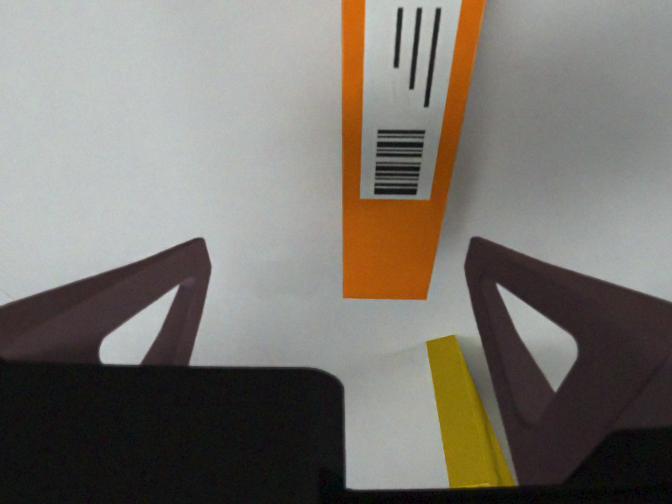

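Call:
{"api": "move", "payload": {
  "arm5": {"target":[1.445,0.356,0.87,0,0.834,0.552,0],"speed":0.3},
  "cameras": ["arm5_cam_wrist"]
}}

Scene clock: 756.07 s.
Joint torques (N m): arm1=[2.32 -9.52 7.9 -0.17 0.14 0.09] | arm2=[0.79 -12.45 7.84 0.06 0.13 0.09] | arm3=[0.5 -9.7 9.36 -0.06 -0.33 -0.09] | arm4=[1.61 -8.41 9.55 -0.08 -0.07 0.12] | arm5=[-0.5 -23.65 10.17 -0.1 -0.11 0.05] | arm6=[-1.14 -7.36 8.61 -0.21 0.15 -0.17] | arm7=[-0.73 -10.52 9.06 -0.21 0.03 0.15] | arm8=[2.49 -9.64 9.09 -0.47 0.02 0.03]
Heat: arm1: hottest joint3_rad 36 °C; arm2: hottest joint2_rad 34 °C; arm3: hottest joint3_rad 34 °C; arm4: hottest joint3_rad 44 °C; arm5: hottest joint3_rad 40 °C; arm6: hottest joint3_rad 36 °C; arm7: hottest joint3_rad 39 °C; arm8: hottest joint2_rad 33 °C.
move: arm5 off_target
Joint velocities: within noise
arm1, arm2, arm3, arm4, arm6, arm7, arm8: as last shown
arm5.joint_positions: joint1_rad=+0.639 joint2_rad=+2.620 joint3_rad=+2.731 joint4_rad=-1.676 joint5_rad=-0.006 joint6_rad=-0.799 gripper_m=+0.09398
arm5.joint_status: not commanded
arm5.hand: x=+1.4537 y=+0.3608 z=+0.8426 quat_wxyz=(+0.001, +0.832, +0.555, +0.000) (m; scene frame)
arm5.hand_target: x=+1.4467 y=+0.3567 z=+0.8697 quat_wxyz=(-0.005, +0.834, +0.552, -0.025) (m; scene frame)
arm5.hand_status: off_target (0.029 m and 0.5 deg from the pose sent, 0.060 m and 1.9 deg at the start; a joint's target at an end of its range on 29 of 43 steps)
pictures: arm5_cam_wrist
camera_calibration:
arm5_cam_wrist: T_world_to_cam=[[-0.919269, 0.393608, 0.00418924, 1.19187], [0.325751, 0.754729, 0.569447, -1.21809], [0.220977, 0.52484, -0.822017, 0.30617], [0, 0, 0, 1]] pos_world=[1.42479, 0.289506, 0.940322]

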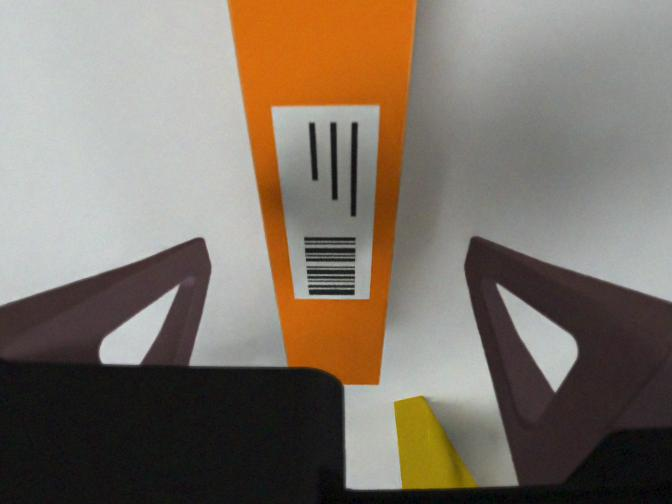

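Call:
{"api": "move", "payload": {
  "arm5": {"target":[1.456,0.36,0.745,0,0.834,0.552,0],"speed":0.2},
  "cameras": ["arm5_cam_wrist"]
}}

Scene clock: 763.13 s.
Joint torques (N m): arm1=[2.55 -9.17 8.05 -0.09 0.15 0.07] | arm2=[0.79 -12.45 7.84 0.06 0.13 0.08] | arm3=[0.44 -9.76 9.33 -0.05 -0.34 -0.09] | arm4=[1.61 -8.47 9.54 -0.08 -0.08 0.12] | arm5=[-0.67 -21.71 6.46 0.73 -0.23 0.05] | arm6=[-1.14 -7.36 8.62 -0.21 0.15 -0.18] | arm7=[-0.73 -10.4 9.06 -0.25 0.03 0.16] | arm8=[2.61 -9.47 9.07 -0.47 -0.01 0.02]
Heat: arm1: hottest joint3_rad 36 °C; arm2: hottest joint2_rad 34 °C; arm3: hottest joint3_rad 33 °C; arm4: hottest joint3_rad 44 °C; arm5: hottest joint3_rad 41 °C; arm6: hottest joint3_rad 35 °C; arm7: hottest joint3_rad 39 °C; arm8: hottest joint2_rad 33 °C.
move: arm5 done
Joint velocities: within noise
arm1, arm2, arm3, arm4, arm6, arm7, arm8: as last shown
arm5.joint_positions: joint1_rad=+0.640 joint2_rad=+2.612 joint3_rad=+2.480 joint4_rad=-1.434 joint5_rad=-0.004 joint6_rad=-0.798 gripper_m=+0.09398
arm5.joint_status: not commanded
arm5.hand: x=+1.4563 y=+0.3621 z=+0.7531 quat_wxyz=(+0.000, +0.832, +0.555, +0.001) (m; scene frame)
arm5.hand_target: x=+1.4562 y=+0.3600 z=+0.7450 quat_wxyz=(+0.000, +0.834, +0.552, +0.000) (m; scene frame)
arm5.hand_status: done (0.008 m and 0.4 deg from the pose sent, 0.098 m and 0.5 deg at the start)
pictures: arm5_cam_wrist
camera_calibration:
arm5_cam_wrist: T_world_to_cam=[[-0.91909, 0.394012, 0.00524419, 1.19298], [0.32606, 0.752975, 0.571589, -1.1703], [0.221264, 0.527052, -0.820523, 0.228929], [0, 0, 0, 1]] pos_world=[1.42739, 0.290504, 0.850519]

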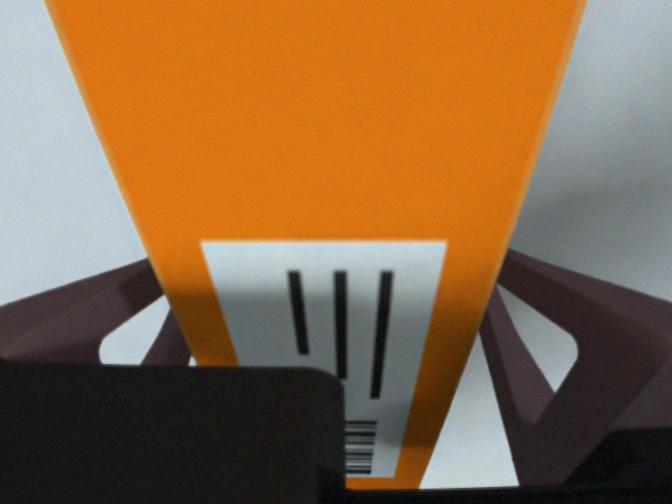

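Call:
{"api": "move", "payload": {
  "arm5": {"target":[1.447,0.34,0.745,0,0.834,0.552,0],"speed":0.2},
  "cameras": []
}}

Call:
{"api": "move", "payload": {
  "arm5": {"joints":{"gripper_m":0.04}},
  "cameras": ["arm5_cam_wrist"]
}}

Call:
{"api": "move", "payload": {
  "arm5": {"target":[1.81,0.51,1.04,0,0.834,0.552,0],"speed":0.4},
  "cameras": []
}}

Call:
{"api": "move", "payload": {
  "arm5": {"joints":{"joint1_rad":-1.693,"joint6_rad":0.13}},
  "cameras": ["cam_arm5"]
}}

Call:
{"api": "move", "payload": {
  "arm5": {"target":[2.42,1.27,0.90,0,-0.504,0.864,0],"speed":0.35},
  "cameras": ["cam_arm5","arm5_cam_wrist"]
}}

Scene clock: 774.63 s.
Joint torques (N m): arm1=[2.14 -9.23 7.91 -0.2 0.14 0.1] | arm2=[0.79 -12.45 7.84 0.08 0.13 0.09] | arm3=[0.56 -9.76 9.35 -0.06 -0.34 -0.09] | arm4=[1.61 -8.47 9.55 -0.08 -0.08 0.12] | arm5=[-0.21 -20.95 9.55 0.14 -0.31 0.02] | arm6=[-1.14 -7.24 8.64 -0.2 0.15 -0.18] | arm7=[-0.85 -10.52 9.03 -0.27 0.03 0.17] | arm8=[2.26 -9.58 9.09 -0.46 0.01 0.03]
Heat: arm1: hottest joint3_rad 36 °C; arm2: hottest joint3_rad 34 °C; arm3: hottest joint3_rad 33 °C; arm4: hottest joint3_rad 44 °C; arm5: hottest joint3_rad 39 °C; arm6: hottest joint3_rad 35 °C; arm7: hottest joint3_rad 39 °C; arm8: hottest joint2_rad 33 °C.
move: arm5 off_target
Joint velocities: within noise
arm1, arm2, arm3, arm4, arm6, arm7, arm8: as last shown
arm5.joint_positions: joint1_rad=+0.653 joint2_rad=+2.695 joint3_rad=+2.642 joint4_rad=-1.511 joint5_rad=-0.003 joint6_rad=-0.776 gripper_m=+0.09398
arm5.joint_status: not commanded
arm5.hand: x=+1.4479 y=+0.3482 z=+0.7527 quat_wxyz=(-0.001, +0.834, +0.551, +0.000) (m; scene frame)
arm5.hand_target: x=+1.4476 y=+0.3401 z=+0.7450 quat_wxyz=(+0.000, +0.834, +0.552, -0.001) (m; scene frame)
arm5.hand_status: off_target (0.011 m and 0.1 deg from the pose sent, 0.025 m and 0.4 deg at the start)
pictures: none
No camera images: "cameras" was empty.

Scene clock: 775.23 s.
Joint torques (N m): arm1=[2.2 -9.29 7.99 -0.17 0.14 0.07] | arm2=[0.79 -12.45 7.84 0.08 0.13 0.09] | arm3=[0.38 -9.88 9.35 -0.05 -0.34 -0.09] | arm4=[1.61 -8.47 9.54 -0.08 -0.08 0.12] | arm5=[-0.21 -21.25 9.26 0.08 -0.28 0.02] | arm6=[-1.08 -7.41 8.62 -0.21 0.14 -0.17] | arm7=[-0.85 -10.4 9.07 -0.25 0.03 0.15] | arm8=[2.55 -9.58 9.03 -0.38 0 0.04]
Heat: arm1: hottest joint3_rad 36 °C; arm2: hottest joint3_rad 34 °C; arm3: hottest joint3_rad 33 °C; arm4: hottest joint3_rad 44 °C; arm5: hottest joint3_rad 39 °C; arm6: hottest joint3_rad 35 °C; arm7: hottest joint3_rad 39 °C; arm8: hottest joint2_rad 33 °C.
move: arm5 off_target
Joint velocities: within noise
arm1, arm2, arm4, arm6, arm7, arm8: as last shown
arm3.joint_positions: joint1_rad=-1.259 joint2_rad=+1.284 joint3_rad=+1.491 joint4_rad=-1.674 joint5_rad=+0.000 joint6_rad=-1.501 gripper_m=+0.09197
arm3.joint_status: not commanded
arm3.hand: x=+0.5455 y=-0.2517 z=+1.1015 quat_wxyz=(-0.055, +0.982, -0.183, +0.008) (m; scene frame)
arm3.hand_target: x=+0.5400 y=-0.2499 z=+1.0993 quat_wxyz=(-0.048, +0.984, -0.174, +0.005) (m; scene frame)
arm3.hand_status: not commanded
arm5.joint_positions: joint1_rad=+0.653 joint2_rad=+2.696 joint3_rad=+2.644 joint4_rad=-1.511 joint5_rad=-0.002 joint6_rad=-0.776 gripper_m=+0.05829
arm5.joint_status: gripper_m off_target (ended at +0.05832, target +0.04000)
arm5.hand: x=+1.4476 y=+0.3479 z=+0.7524 quat_wxyz=(-0.001, +0.834, +0.551, -0.001) (m; scene frame)
arm5.hand_target: x=+1.4476 y=+0.3402 z=+0.7449 quat_wxyz=(+0.000, +0.834, +0.552, -0.001) (m; scene frame)
arm5.hand_status: not commanded
pictures: arm5_cam_wrist
camera_calibration:
arm5_cam_wrist: T_world_to_cam=[[-0.915446, 0.402353, 0.00836572, 1.18], [0.334657, 0.749547, 0.571124, -1.1673], [0.223523, 0.525633, -0.820821, 0.235273], [0, 0, 0, 1]] pos_world=[1.41828, 0.276501, 0.849917]

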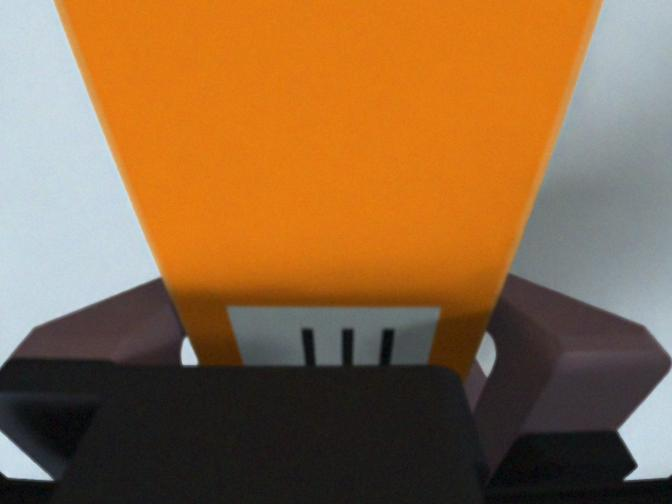

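Scene clock: 777.37 s.
Joint torques (N m): arm1=[2.37 -9.29 8.02 -0.08 0.12 0.09] | arm2=[0.79 -12.45 7.84 0.06 0.13 0.09] | arm3=[0.44 -9.76 9.36 -0.05 -0.33 -0.1] | arm4=[1.61 -8.47 9.54 -0.06 -0.08 0.12] | arm5=[-1.32 -7.3 7.09 -0.14 -0.16 -0.21] | arm6=[-1.14 -7.41 8.64 -0.21 0.15 -0.18] | arm7=[-0.62 -10.34 9.06 -0.28 0.03 0.16] | arm8=[2.73 -9.76 9.06 -0.47 0.01 0.02]
Heat: arm1: hottest joint3_rad 36 °C; arm2: hottest joint3_rad 34 °C; arm3: hottest joint3_rad 33 °C; arm4: hottest joint3_rad 44 °C; arm5: hottest joint3_rad 39 °C; arm6: hottest joint3_rad 35 °C; arm7: hottest joint3_rad 39 °C; arm8: hottest joint2_rad 33 °C.
move: arm5 done
Joint velocities: within noise
arm1, arm3, arm4, arm6, arm7: as last shown
arm2.joint_positions: joint1_rad=-1.408 joint2_rad=+1.365 joint3_rad=+1.451 joint4_rad=-1.648 joint5_rad=+0.000 joint6_rad=+1.571 gripper_m=+0.09193
arm2.joint_status: not commanded
arm2.hand: x=-0.6657 y=-0.2774 z=+1.0997 quat_wxyz=(-0.001, -0.246, -0.969, -0.005) (m; scene frame)
arm2.hand_target: x=-0.6699 y=-0.2800 z=+1.1001 quat_wxyz=(+0.000, -0.250, -0.968, +0.000) (m; scene frame)
arm2.hand_status: not commanded
arm5.joint_positions: joint1_rad=+0.625 joint2_rad=+1.321 joint3_rad=+1.271 joint4_rad=-1.511 joint5_rad=-0.005 joint6_rad=-0.801 gripper_m=+0.05829
arm5.joint_status: not commanded
arm5.hand: x=+1.8107 y=+0.5075 z=+1.0377 quat_wxyz=(+0.000, +0.835, +0.550, -0.002) (m; scene frame)
arm5.hand_target: x=+1.8100 y=+0.5101 z=+1.0399 quat_wxyz=(+0.000, +0.834, +0.552, +0.000) (m; scene frame)
arm5.hand_status: done (0.004 m and 0.4 deg from the pose sent, 0.490 m and 0.2 deg at the start; pose on its path clipped on 7 of 64 steps)
arm8.joint_positions: joint1_rad=+0.418 joint2_rad=+1.308 joint3_rad=+1.499 joint4_rad=-1.672 joint5_rad=+0.000 joint6_rad=+1.553 gripper_m=+0.09193
arm8.joint_status: not commanded
arm8.hand: x=-1.7338 y=+0.2762 z=+1.0991 quat_wxyz=(-0.045, -0.995, +0.085, +0.005) (m; scene frame)
arm8.hand_target: x=-1.7300 y=+0.2800 z=+1.0993 quat_wxyz=(-0.041, -0.996, +0.085, +0.004) (m; scene frame)
arm8.hand_status: not commanded
pictures: none
No camera images: "cameras" was empty.

Scene clock: 779.57 s.
Joint torques (N m): arm1=[2.43 -9.52 8.02 -0.09 0.13 0.07] | arm2=[0.79 -12.45 7.84 0.08 0.13 0.09] | arm3=[0.44 -9.82 9.39 -0.06 -0.34 -0.09] | arm4=[1.61 -8.53 9.54 -0.06 -0.08 0.12] | arm5=[-0.91 -9 7.23 -0.2 -0.14 0.06] | arm6=[-1.2 -7.36 8.61 -0.23 0.15 -0.18] | arm7=[-0.73 -10.4 9.06 -0.18 0.03 0.15] | arm8=[2.84 -9.64 9.13 -0.4 0.02 0.03]
Heat: arm1: hottest joint3_rad 36 °C; arm2: hottest joint3_rad 34 °C; arm3: hottest joint3_rad 33 °C; arm4: hottest joint3_rad 44 °C; arm5: hottest joint3_rad 39 °C; arm6: hottest joint3_rad 35 °C; arm7: hottest joint3_rad 39 °C; arm8: hottest joint2_rad 33 °C.
move: arm5 done
Joint velocities: within noise
arm1, arm2, arm3, arm6, arm7, arm8: as last shown
arm4.joint_positions: joint1_rad=+1.878 joint2_rad=+1.335 joint3_rad=+1.531 joint4_rad=-1.686 joint5_rad=+0.011 joint6_rad=-1.562 gripper_m=+0.09191
arm4.joint_status: not commanded
arm4.hand: x=+1.3175 y=-0.4849 z=+1.1009 quat_wxyz=(-0.036, +0.810, +0.584, -0.027) (m; scene frame)
arm4.hand_target: x=+1.3200 y=-0.4919 z=+1.0993 quat_wxyz=(-0.031, +0.808, +0.588, -0.023) (m; scene frame)
arm4.hand_status: not commanded
arm5.joint_positions: joint1_rad=-1.690 joint2_rad=+1.340 joint3_rad=+1.271 joint4_rad=-1.511 joint5_rad=-0.004 joint6_rad=+0.121 gripper_m=+0.05839
arm5.joint_status: all done
arm5.hand: x=+2.3047 y=+0.9956 z=+1.0358 quat_wxyz=(+0.002, +0.510, -0.860, -0.001) (m; scene frame)
arm5.hand_target: x=+2.3047 y=+0.9930 z=+1.0447 quat_wxyz=(-0.004, +0.505, -0.863, -0.005) (m; scene frame)
arm5.hand_status: not commanded
pictures: cam_arm5

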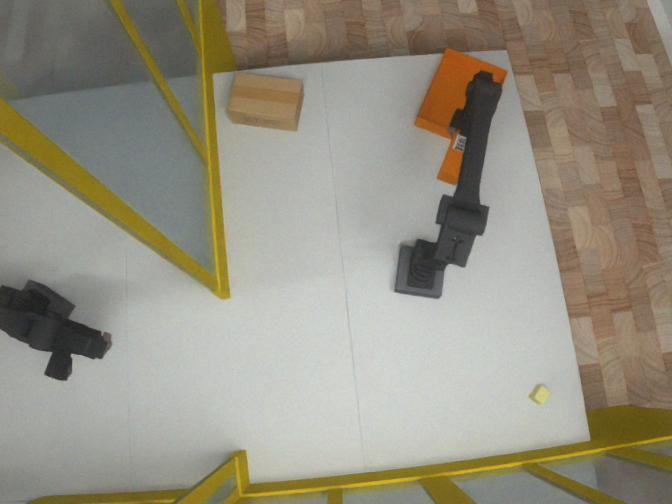

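Scene clock: 781.60 s.
Joint torques (N m): arm1=[2.08 -9.52 8.03 -0.12 0.14 0.09] | arm2=[0.79 -12.45 7.84 0.08 0.13 0.09] | arm3=[0.38 -9.76 9.36 -0.01 -0.33 -0.09] | arm4=[1.61 -8.47 9.54 -0.06 -0.08 0.12] | arm5=[-1.96 -19.9 9.99 -0.36 -0.01 0.04] | arm6=[-1.08 -7.3 8.62 -0.21 0.15 -0.18] | arm7=[-0.79 -10.34 9.05 -0.21 0.04 0.15] | arm8=[2.61 -9.47 9.05 -0.42 0 0.04]
Heat: arm1: hottest joint3_rad 36 °C; arm2: hottest joint3_rad 34 °C; arm3: hottest joint3_rad 33 °C; arm4: hottest joint3_rad 44 °C; arm5: hottest joint3_rad 40 °C; arm6: hottest joint3_rad 35 °C; arm7: hottest joint3_rad 39 °C; arm8: hottest joint2_rad 33 °C.
move: arm5 off_target
Joint velocities: within noise
arm1.joint_positions: joint1_rad=-1.511 joint2_rad=+1.438 joint3_rad=+1.490 joint4_rad=-1.598 joint5_rad=+0.006 joint6_rad=+0.241 gripper_m=+0.09189
arm1.joint_status: not commanded
arm1.hand: x=-2.3055 y=-1.0012 z=+1.0587 quat_wxyz=(-0.012, -0.886, -0.464, +0.013) (m; scene frame)
arm1.hand_target: x=-2.3002 y=-1.0000 z=+1.0502 quat_wxyz=(+0.000, -0.885, -0.466, +0.000) (m; scene frame)
arm1.hand_status: not commanded
arm2, arm3, arm4, arm8: as last shown
arm5.joint_positions: joint1_rad=-1.690 joint2_rad=+2.200 joint3_rad=+2.019 joint4_rad=-1.442 joint5_rad=-0.003 joint6_rad=+0.121 gripper_m=+0.05839
arm5.joint_status: not commanded
arm5.hand: x=+2.4102 y=+1.2586 z=+0.8771 quat_wxyz=(+0.019, +0.509, -0.860, +0.013) (m; scene frame)
arm5.hand_target: x=+2.4197 y=+1.2689 z=+0.9002 quat_wxyz=(+0.000, +0.504, -0.864, +0.000) (m; scene frame)
arm5.hand_status: off_target (0.027 m and 2.7 deg from the pose sent, 0.327 m and 0.8 deg at the start)
arm6.joint_positions: joint1_rad=+0.235 joint2_rad=+1.353 joint3_rad=+1.389 joint4_rad=-1.597 joint5_rad=-0.001 joint6_rad=+1.567 gripper_m=+0.09188
arm6.joint_status: not commanded
arm6.hand: x=+1.2123 y=+0.4821 z=+1.0999 quat_wxyz=(-0.004, -0.828, -0.561, -0.003) (m; scene frame)
arm6.hand_target: x=+1.2101 y=+0.4800 z=+1.1001 quat_wxyz=(+0.000, -0.827, -0.562, +0.000) (m; scene frame)
arm6.hand_status: not commanded
arm7.joint_positions: joint1_rad=+2.232 joint2_rad=+1.478 joint3_rad=+1.444 joint4_rad=-1.515 joint5_rad=-0.002 joint6_rad=+0.178 gripper_m=+0.09194
arm7.joint_status: not commanded
arm7.hand: x=-0.4331 y=+1.0553 z=+1.0552 quat_wxyz=(-0.007, +0.650, -0.760, -0.010) (m; scene frame)
arm7.hand_target: x=-0.4301 y=+1.0500 z=+1.0500 quat_wxyz=(+0.000, +0.646, -0.763, +0.000) (m; scene frame)
arm7.hand_status: not commanded
pictures: arm5_cam_wrist, cam_arm5
camera_calibration:
arm5_cam_wrist: T_world_to_cam=[[0.871427, -0.490435, 0.00939152, -1.49021], [-0.394396, -0.689139, 0.607898, 1.29232], [-0.291662, -0.533443, -0.79396, 2.1948], [0, 0, 0, 1]] pos_world=[2.44844, 1.33054, 0.970975]

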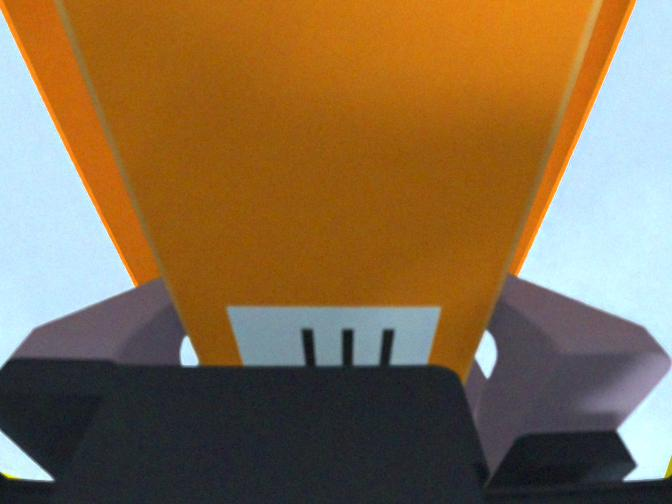

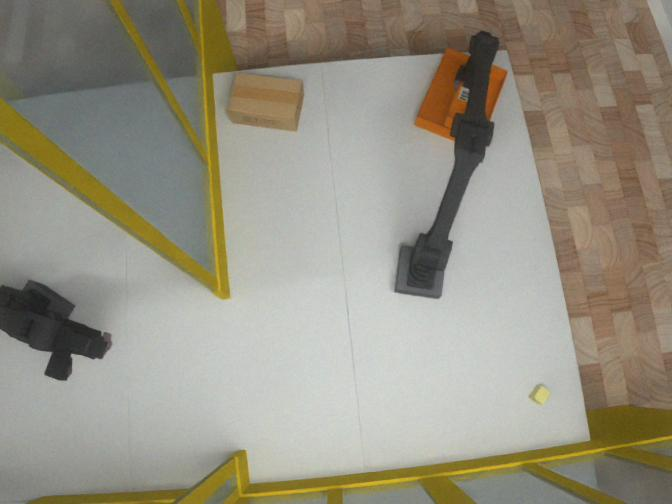

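Call:
{"api": "move", "payload": {
  "arm5": {"target":[2.437,1.302,0.88,0,-0.504,0.864,0],"speed":0.25},
  "cameras": ["cam_arm5"]
}}

Call:
{"api": "zoom_image", "payload": {
  "camera": "cam_arm5",
  "region": [380, 20, 540, 180]
}}

Scene clock: 806.63 s.
Joint torques (N m): arm1=[2.37 -9.82 8.02 -0.01 0.15 0.07] | arm2=[0.79 -12.45 7.84 0.06 0.13 0.09] | arm3=[0.38 -9.76 9.36 -0.03 -0.34 -0.1] | arm4=[1.61 -8.41 9.54 -0.06 -0.08 0.12] | arm5=[-0.91 -20.95 10.14 -0.06 -0.02 -0.03] | arm6=[-1.08 -7.36 8.64 -0.21 0.15 -0.17] | arm7=[-0.73 -10.52 9.09 -0.23 0.04 0.16] | arm8=[2.73 -9.7 9.09 -0.44 -0.01 0.03]
Heat: arm1: hottest joint3_rad 36 °C; arm2: hottest joint3_rad 35 °C; arm3: hottest joint3_rad 33 °C; arm4: hottest joint3_rad 44 °C; arm5: hottest joint3_rad 41 °C; arm6: hottest joint3_rad 35 °C; arm7: hottest joint3_rad 39 °C; arm8: hottest joint3_rad 34 °C.
move: arm5 off_target
Joint velocities: within noise
arm1, arm2, arm3, arm4, arm6, arm7, arm8: as last shown
arm5.joint_positions: joint1_rad=-1.695 joint2_rad=+2.337 joint3_rad=+2.207 joint4_rad=-1.495 joint5_rad=-0.003 joint6_rad=+0.121 gripper_m=+0.05839
arm5.joint_status: not commanded
arm5.hand: x=+2.4271 y=+1.2912 z=+0.8562 quat_wxyz=(+0.019, +0.507, -0.862, +0.014) (m; scene frame)
arm5.hand_target: x=+2.4366 y=+1.3008 z=+0.8800 quat_wxyz=(+0.000, +0.504, -0.864, +0.000) (m; scene frame)
arm5.hand_status: off_target (0.028 m and 2.7 deg from the pose sent, 0.051 m and 2.7 deg at the start)
pictures: cam_arm5

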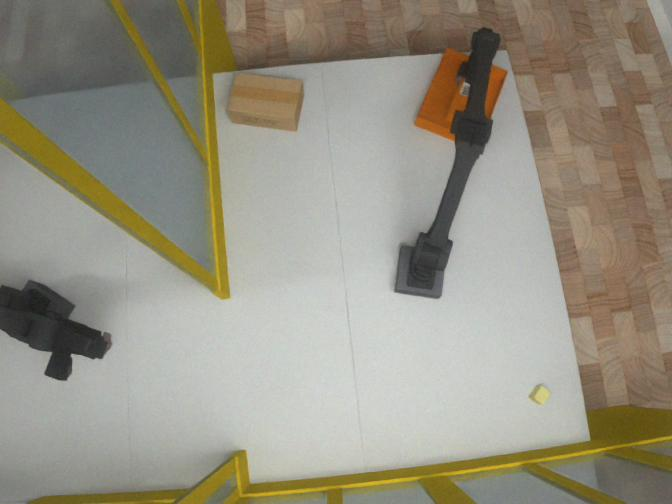

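Scaled by 3.150.

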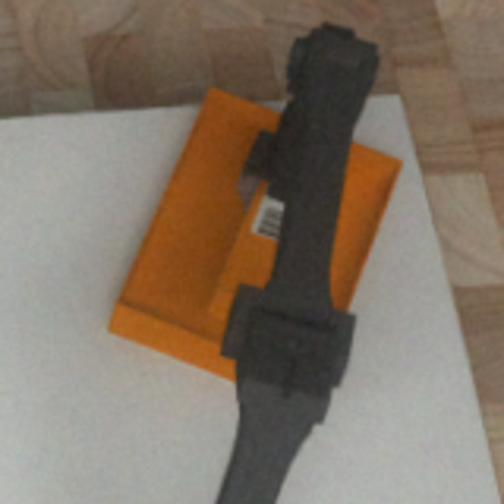

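Call:
{"api": "move", "payload": {
  "arm5": {"target":[2.437,1.300,0.748,0,-0.504,0.864,0],"speed":0.15},
  "cameras": ["cam_arm5"]
}}

Call:
{"api": "zoom_image", "payload": {
  "camera": "cam_arm5",
  "region": [380, 20, 540, 180]
}}

Scene clock: 813.37 s.
Joint torques (N m): arm1=[2.14 -9.58 8.03 -0.05 0.11 0.07] | arm2=[0.79 -12.45 7.84 0.08 0.13 0.09] | arm3=[0.44 -9.7 9.37 -0.05 -0.34 -0.09] | arm4=[1.61 -8.47 9.54 -0.06 -0.08 0.12] | arm5=[-1.2 -20.48 6.63 0.77 -0.01 -0.06] | arm6=[-1.2 -7.36 8.62 -0.21 0.15 -0.17] | arm7=[-0.91 -10.4 9.09 -0.24 0.03 0.15] | arm8=[2.61 -9.64 9.02 -0.46 0.01 0.04]
Heat: arm1: hottest joint3_rad 36 °C; arm2: hottest joint3_rad 35 °C; arm3: hottest joint3_rad 33 °C; arm4: hottest joint3_rad 44 °C; arm5: hottest joint3_rad 41 °C; arm6: hottest joint3_rad 35 °C; arm7: hottest joint3_rad 39 °C; arm8: hottest joint3_rad 34 °C.
move: arm5 done
Joint velocities: within noise
arm1, arm2, arm3, arm4, arm6, arm7, arm8: as last shown
arm5.joint_positions: joint1_rad=-1.697 joint2_rad=+2.416 joint3_rad=+2.075 joint4_rad=-1.246 joint5_rad=-0.004 joint6_rad=+0.121 gripper_m=+0.05839
arm5.joint_status: not commanded
arm5.hand: x=+2.4314 y=+1.2983 z=+0.7528 quat_wxyz=(+0.004, +0.507, -0.862, +0.001) (m; scene frame)
arm5.hand_target: x=+2.4370 y=+1.2998 z=+0.7479 quat_wxyz=(+0.000, +0.504, -0.864, +0.000) (m; scene frame)
arm5.hand_status: done (0.008 m and 0.6 deg from the pose sent, 0.109 m and 2.7 deg at the start)
pictures: cam_arm5

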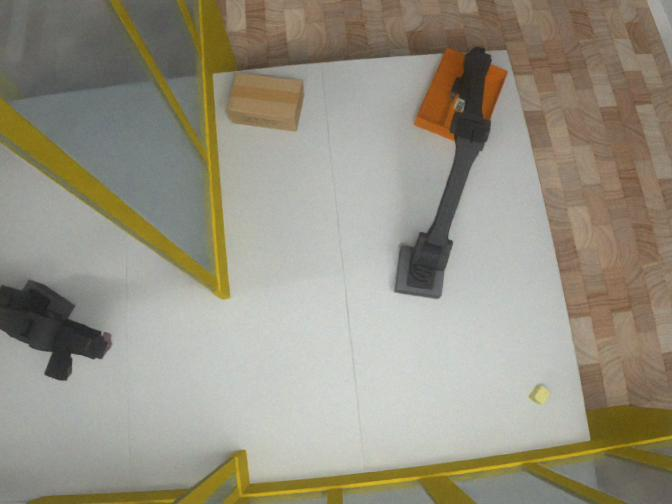

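Scaled by 3.150.

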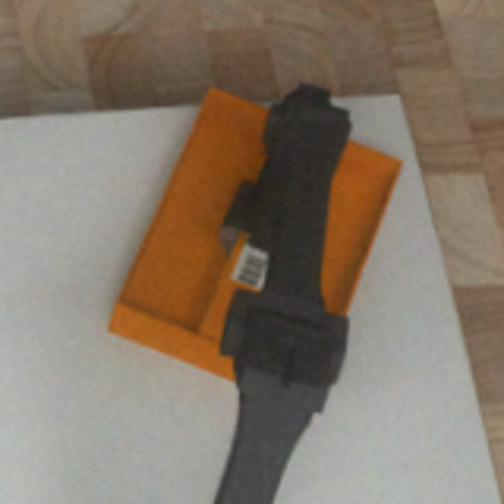

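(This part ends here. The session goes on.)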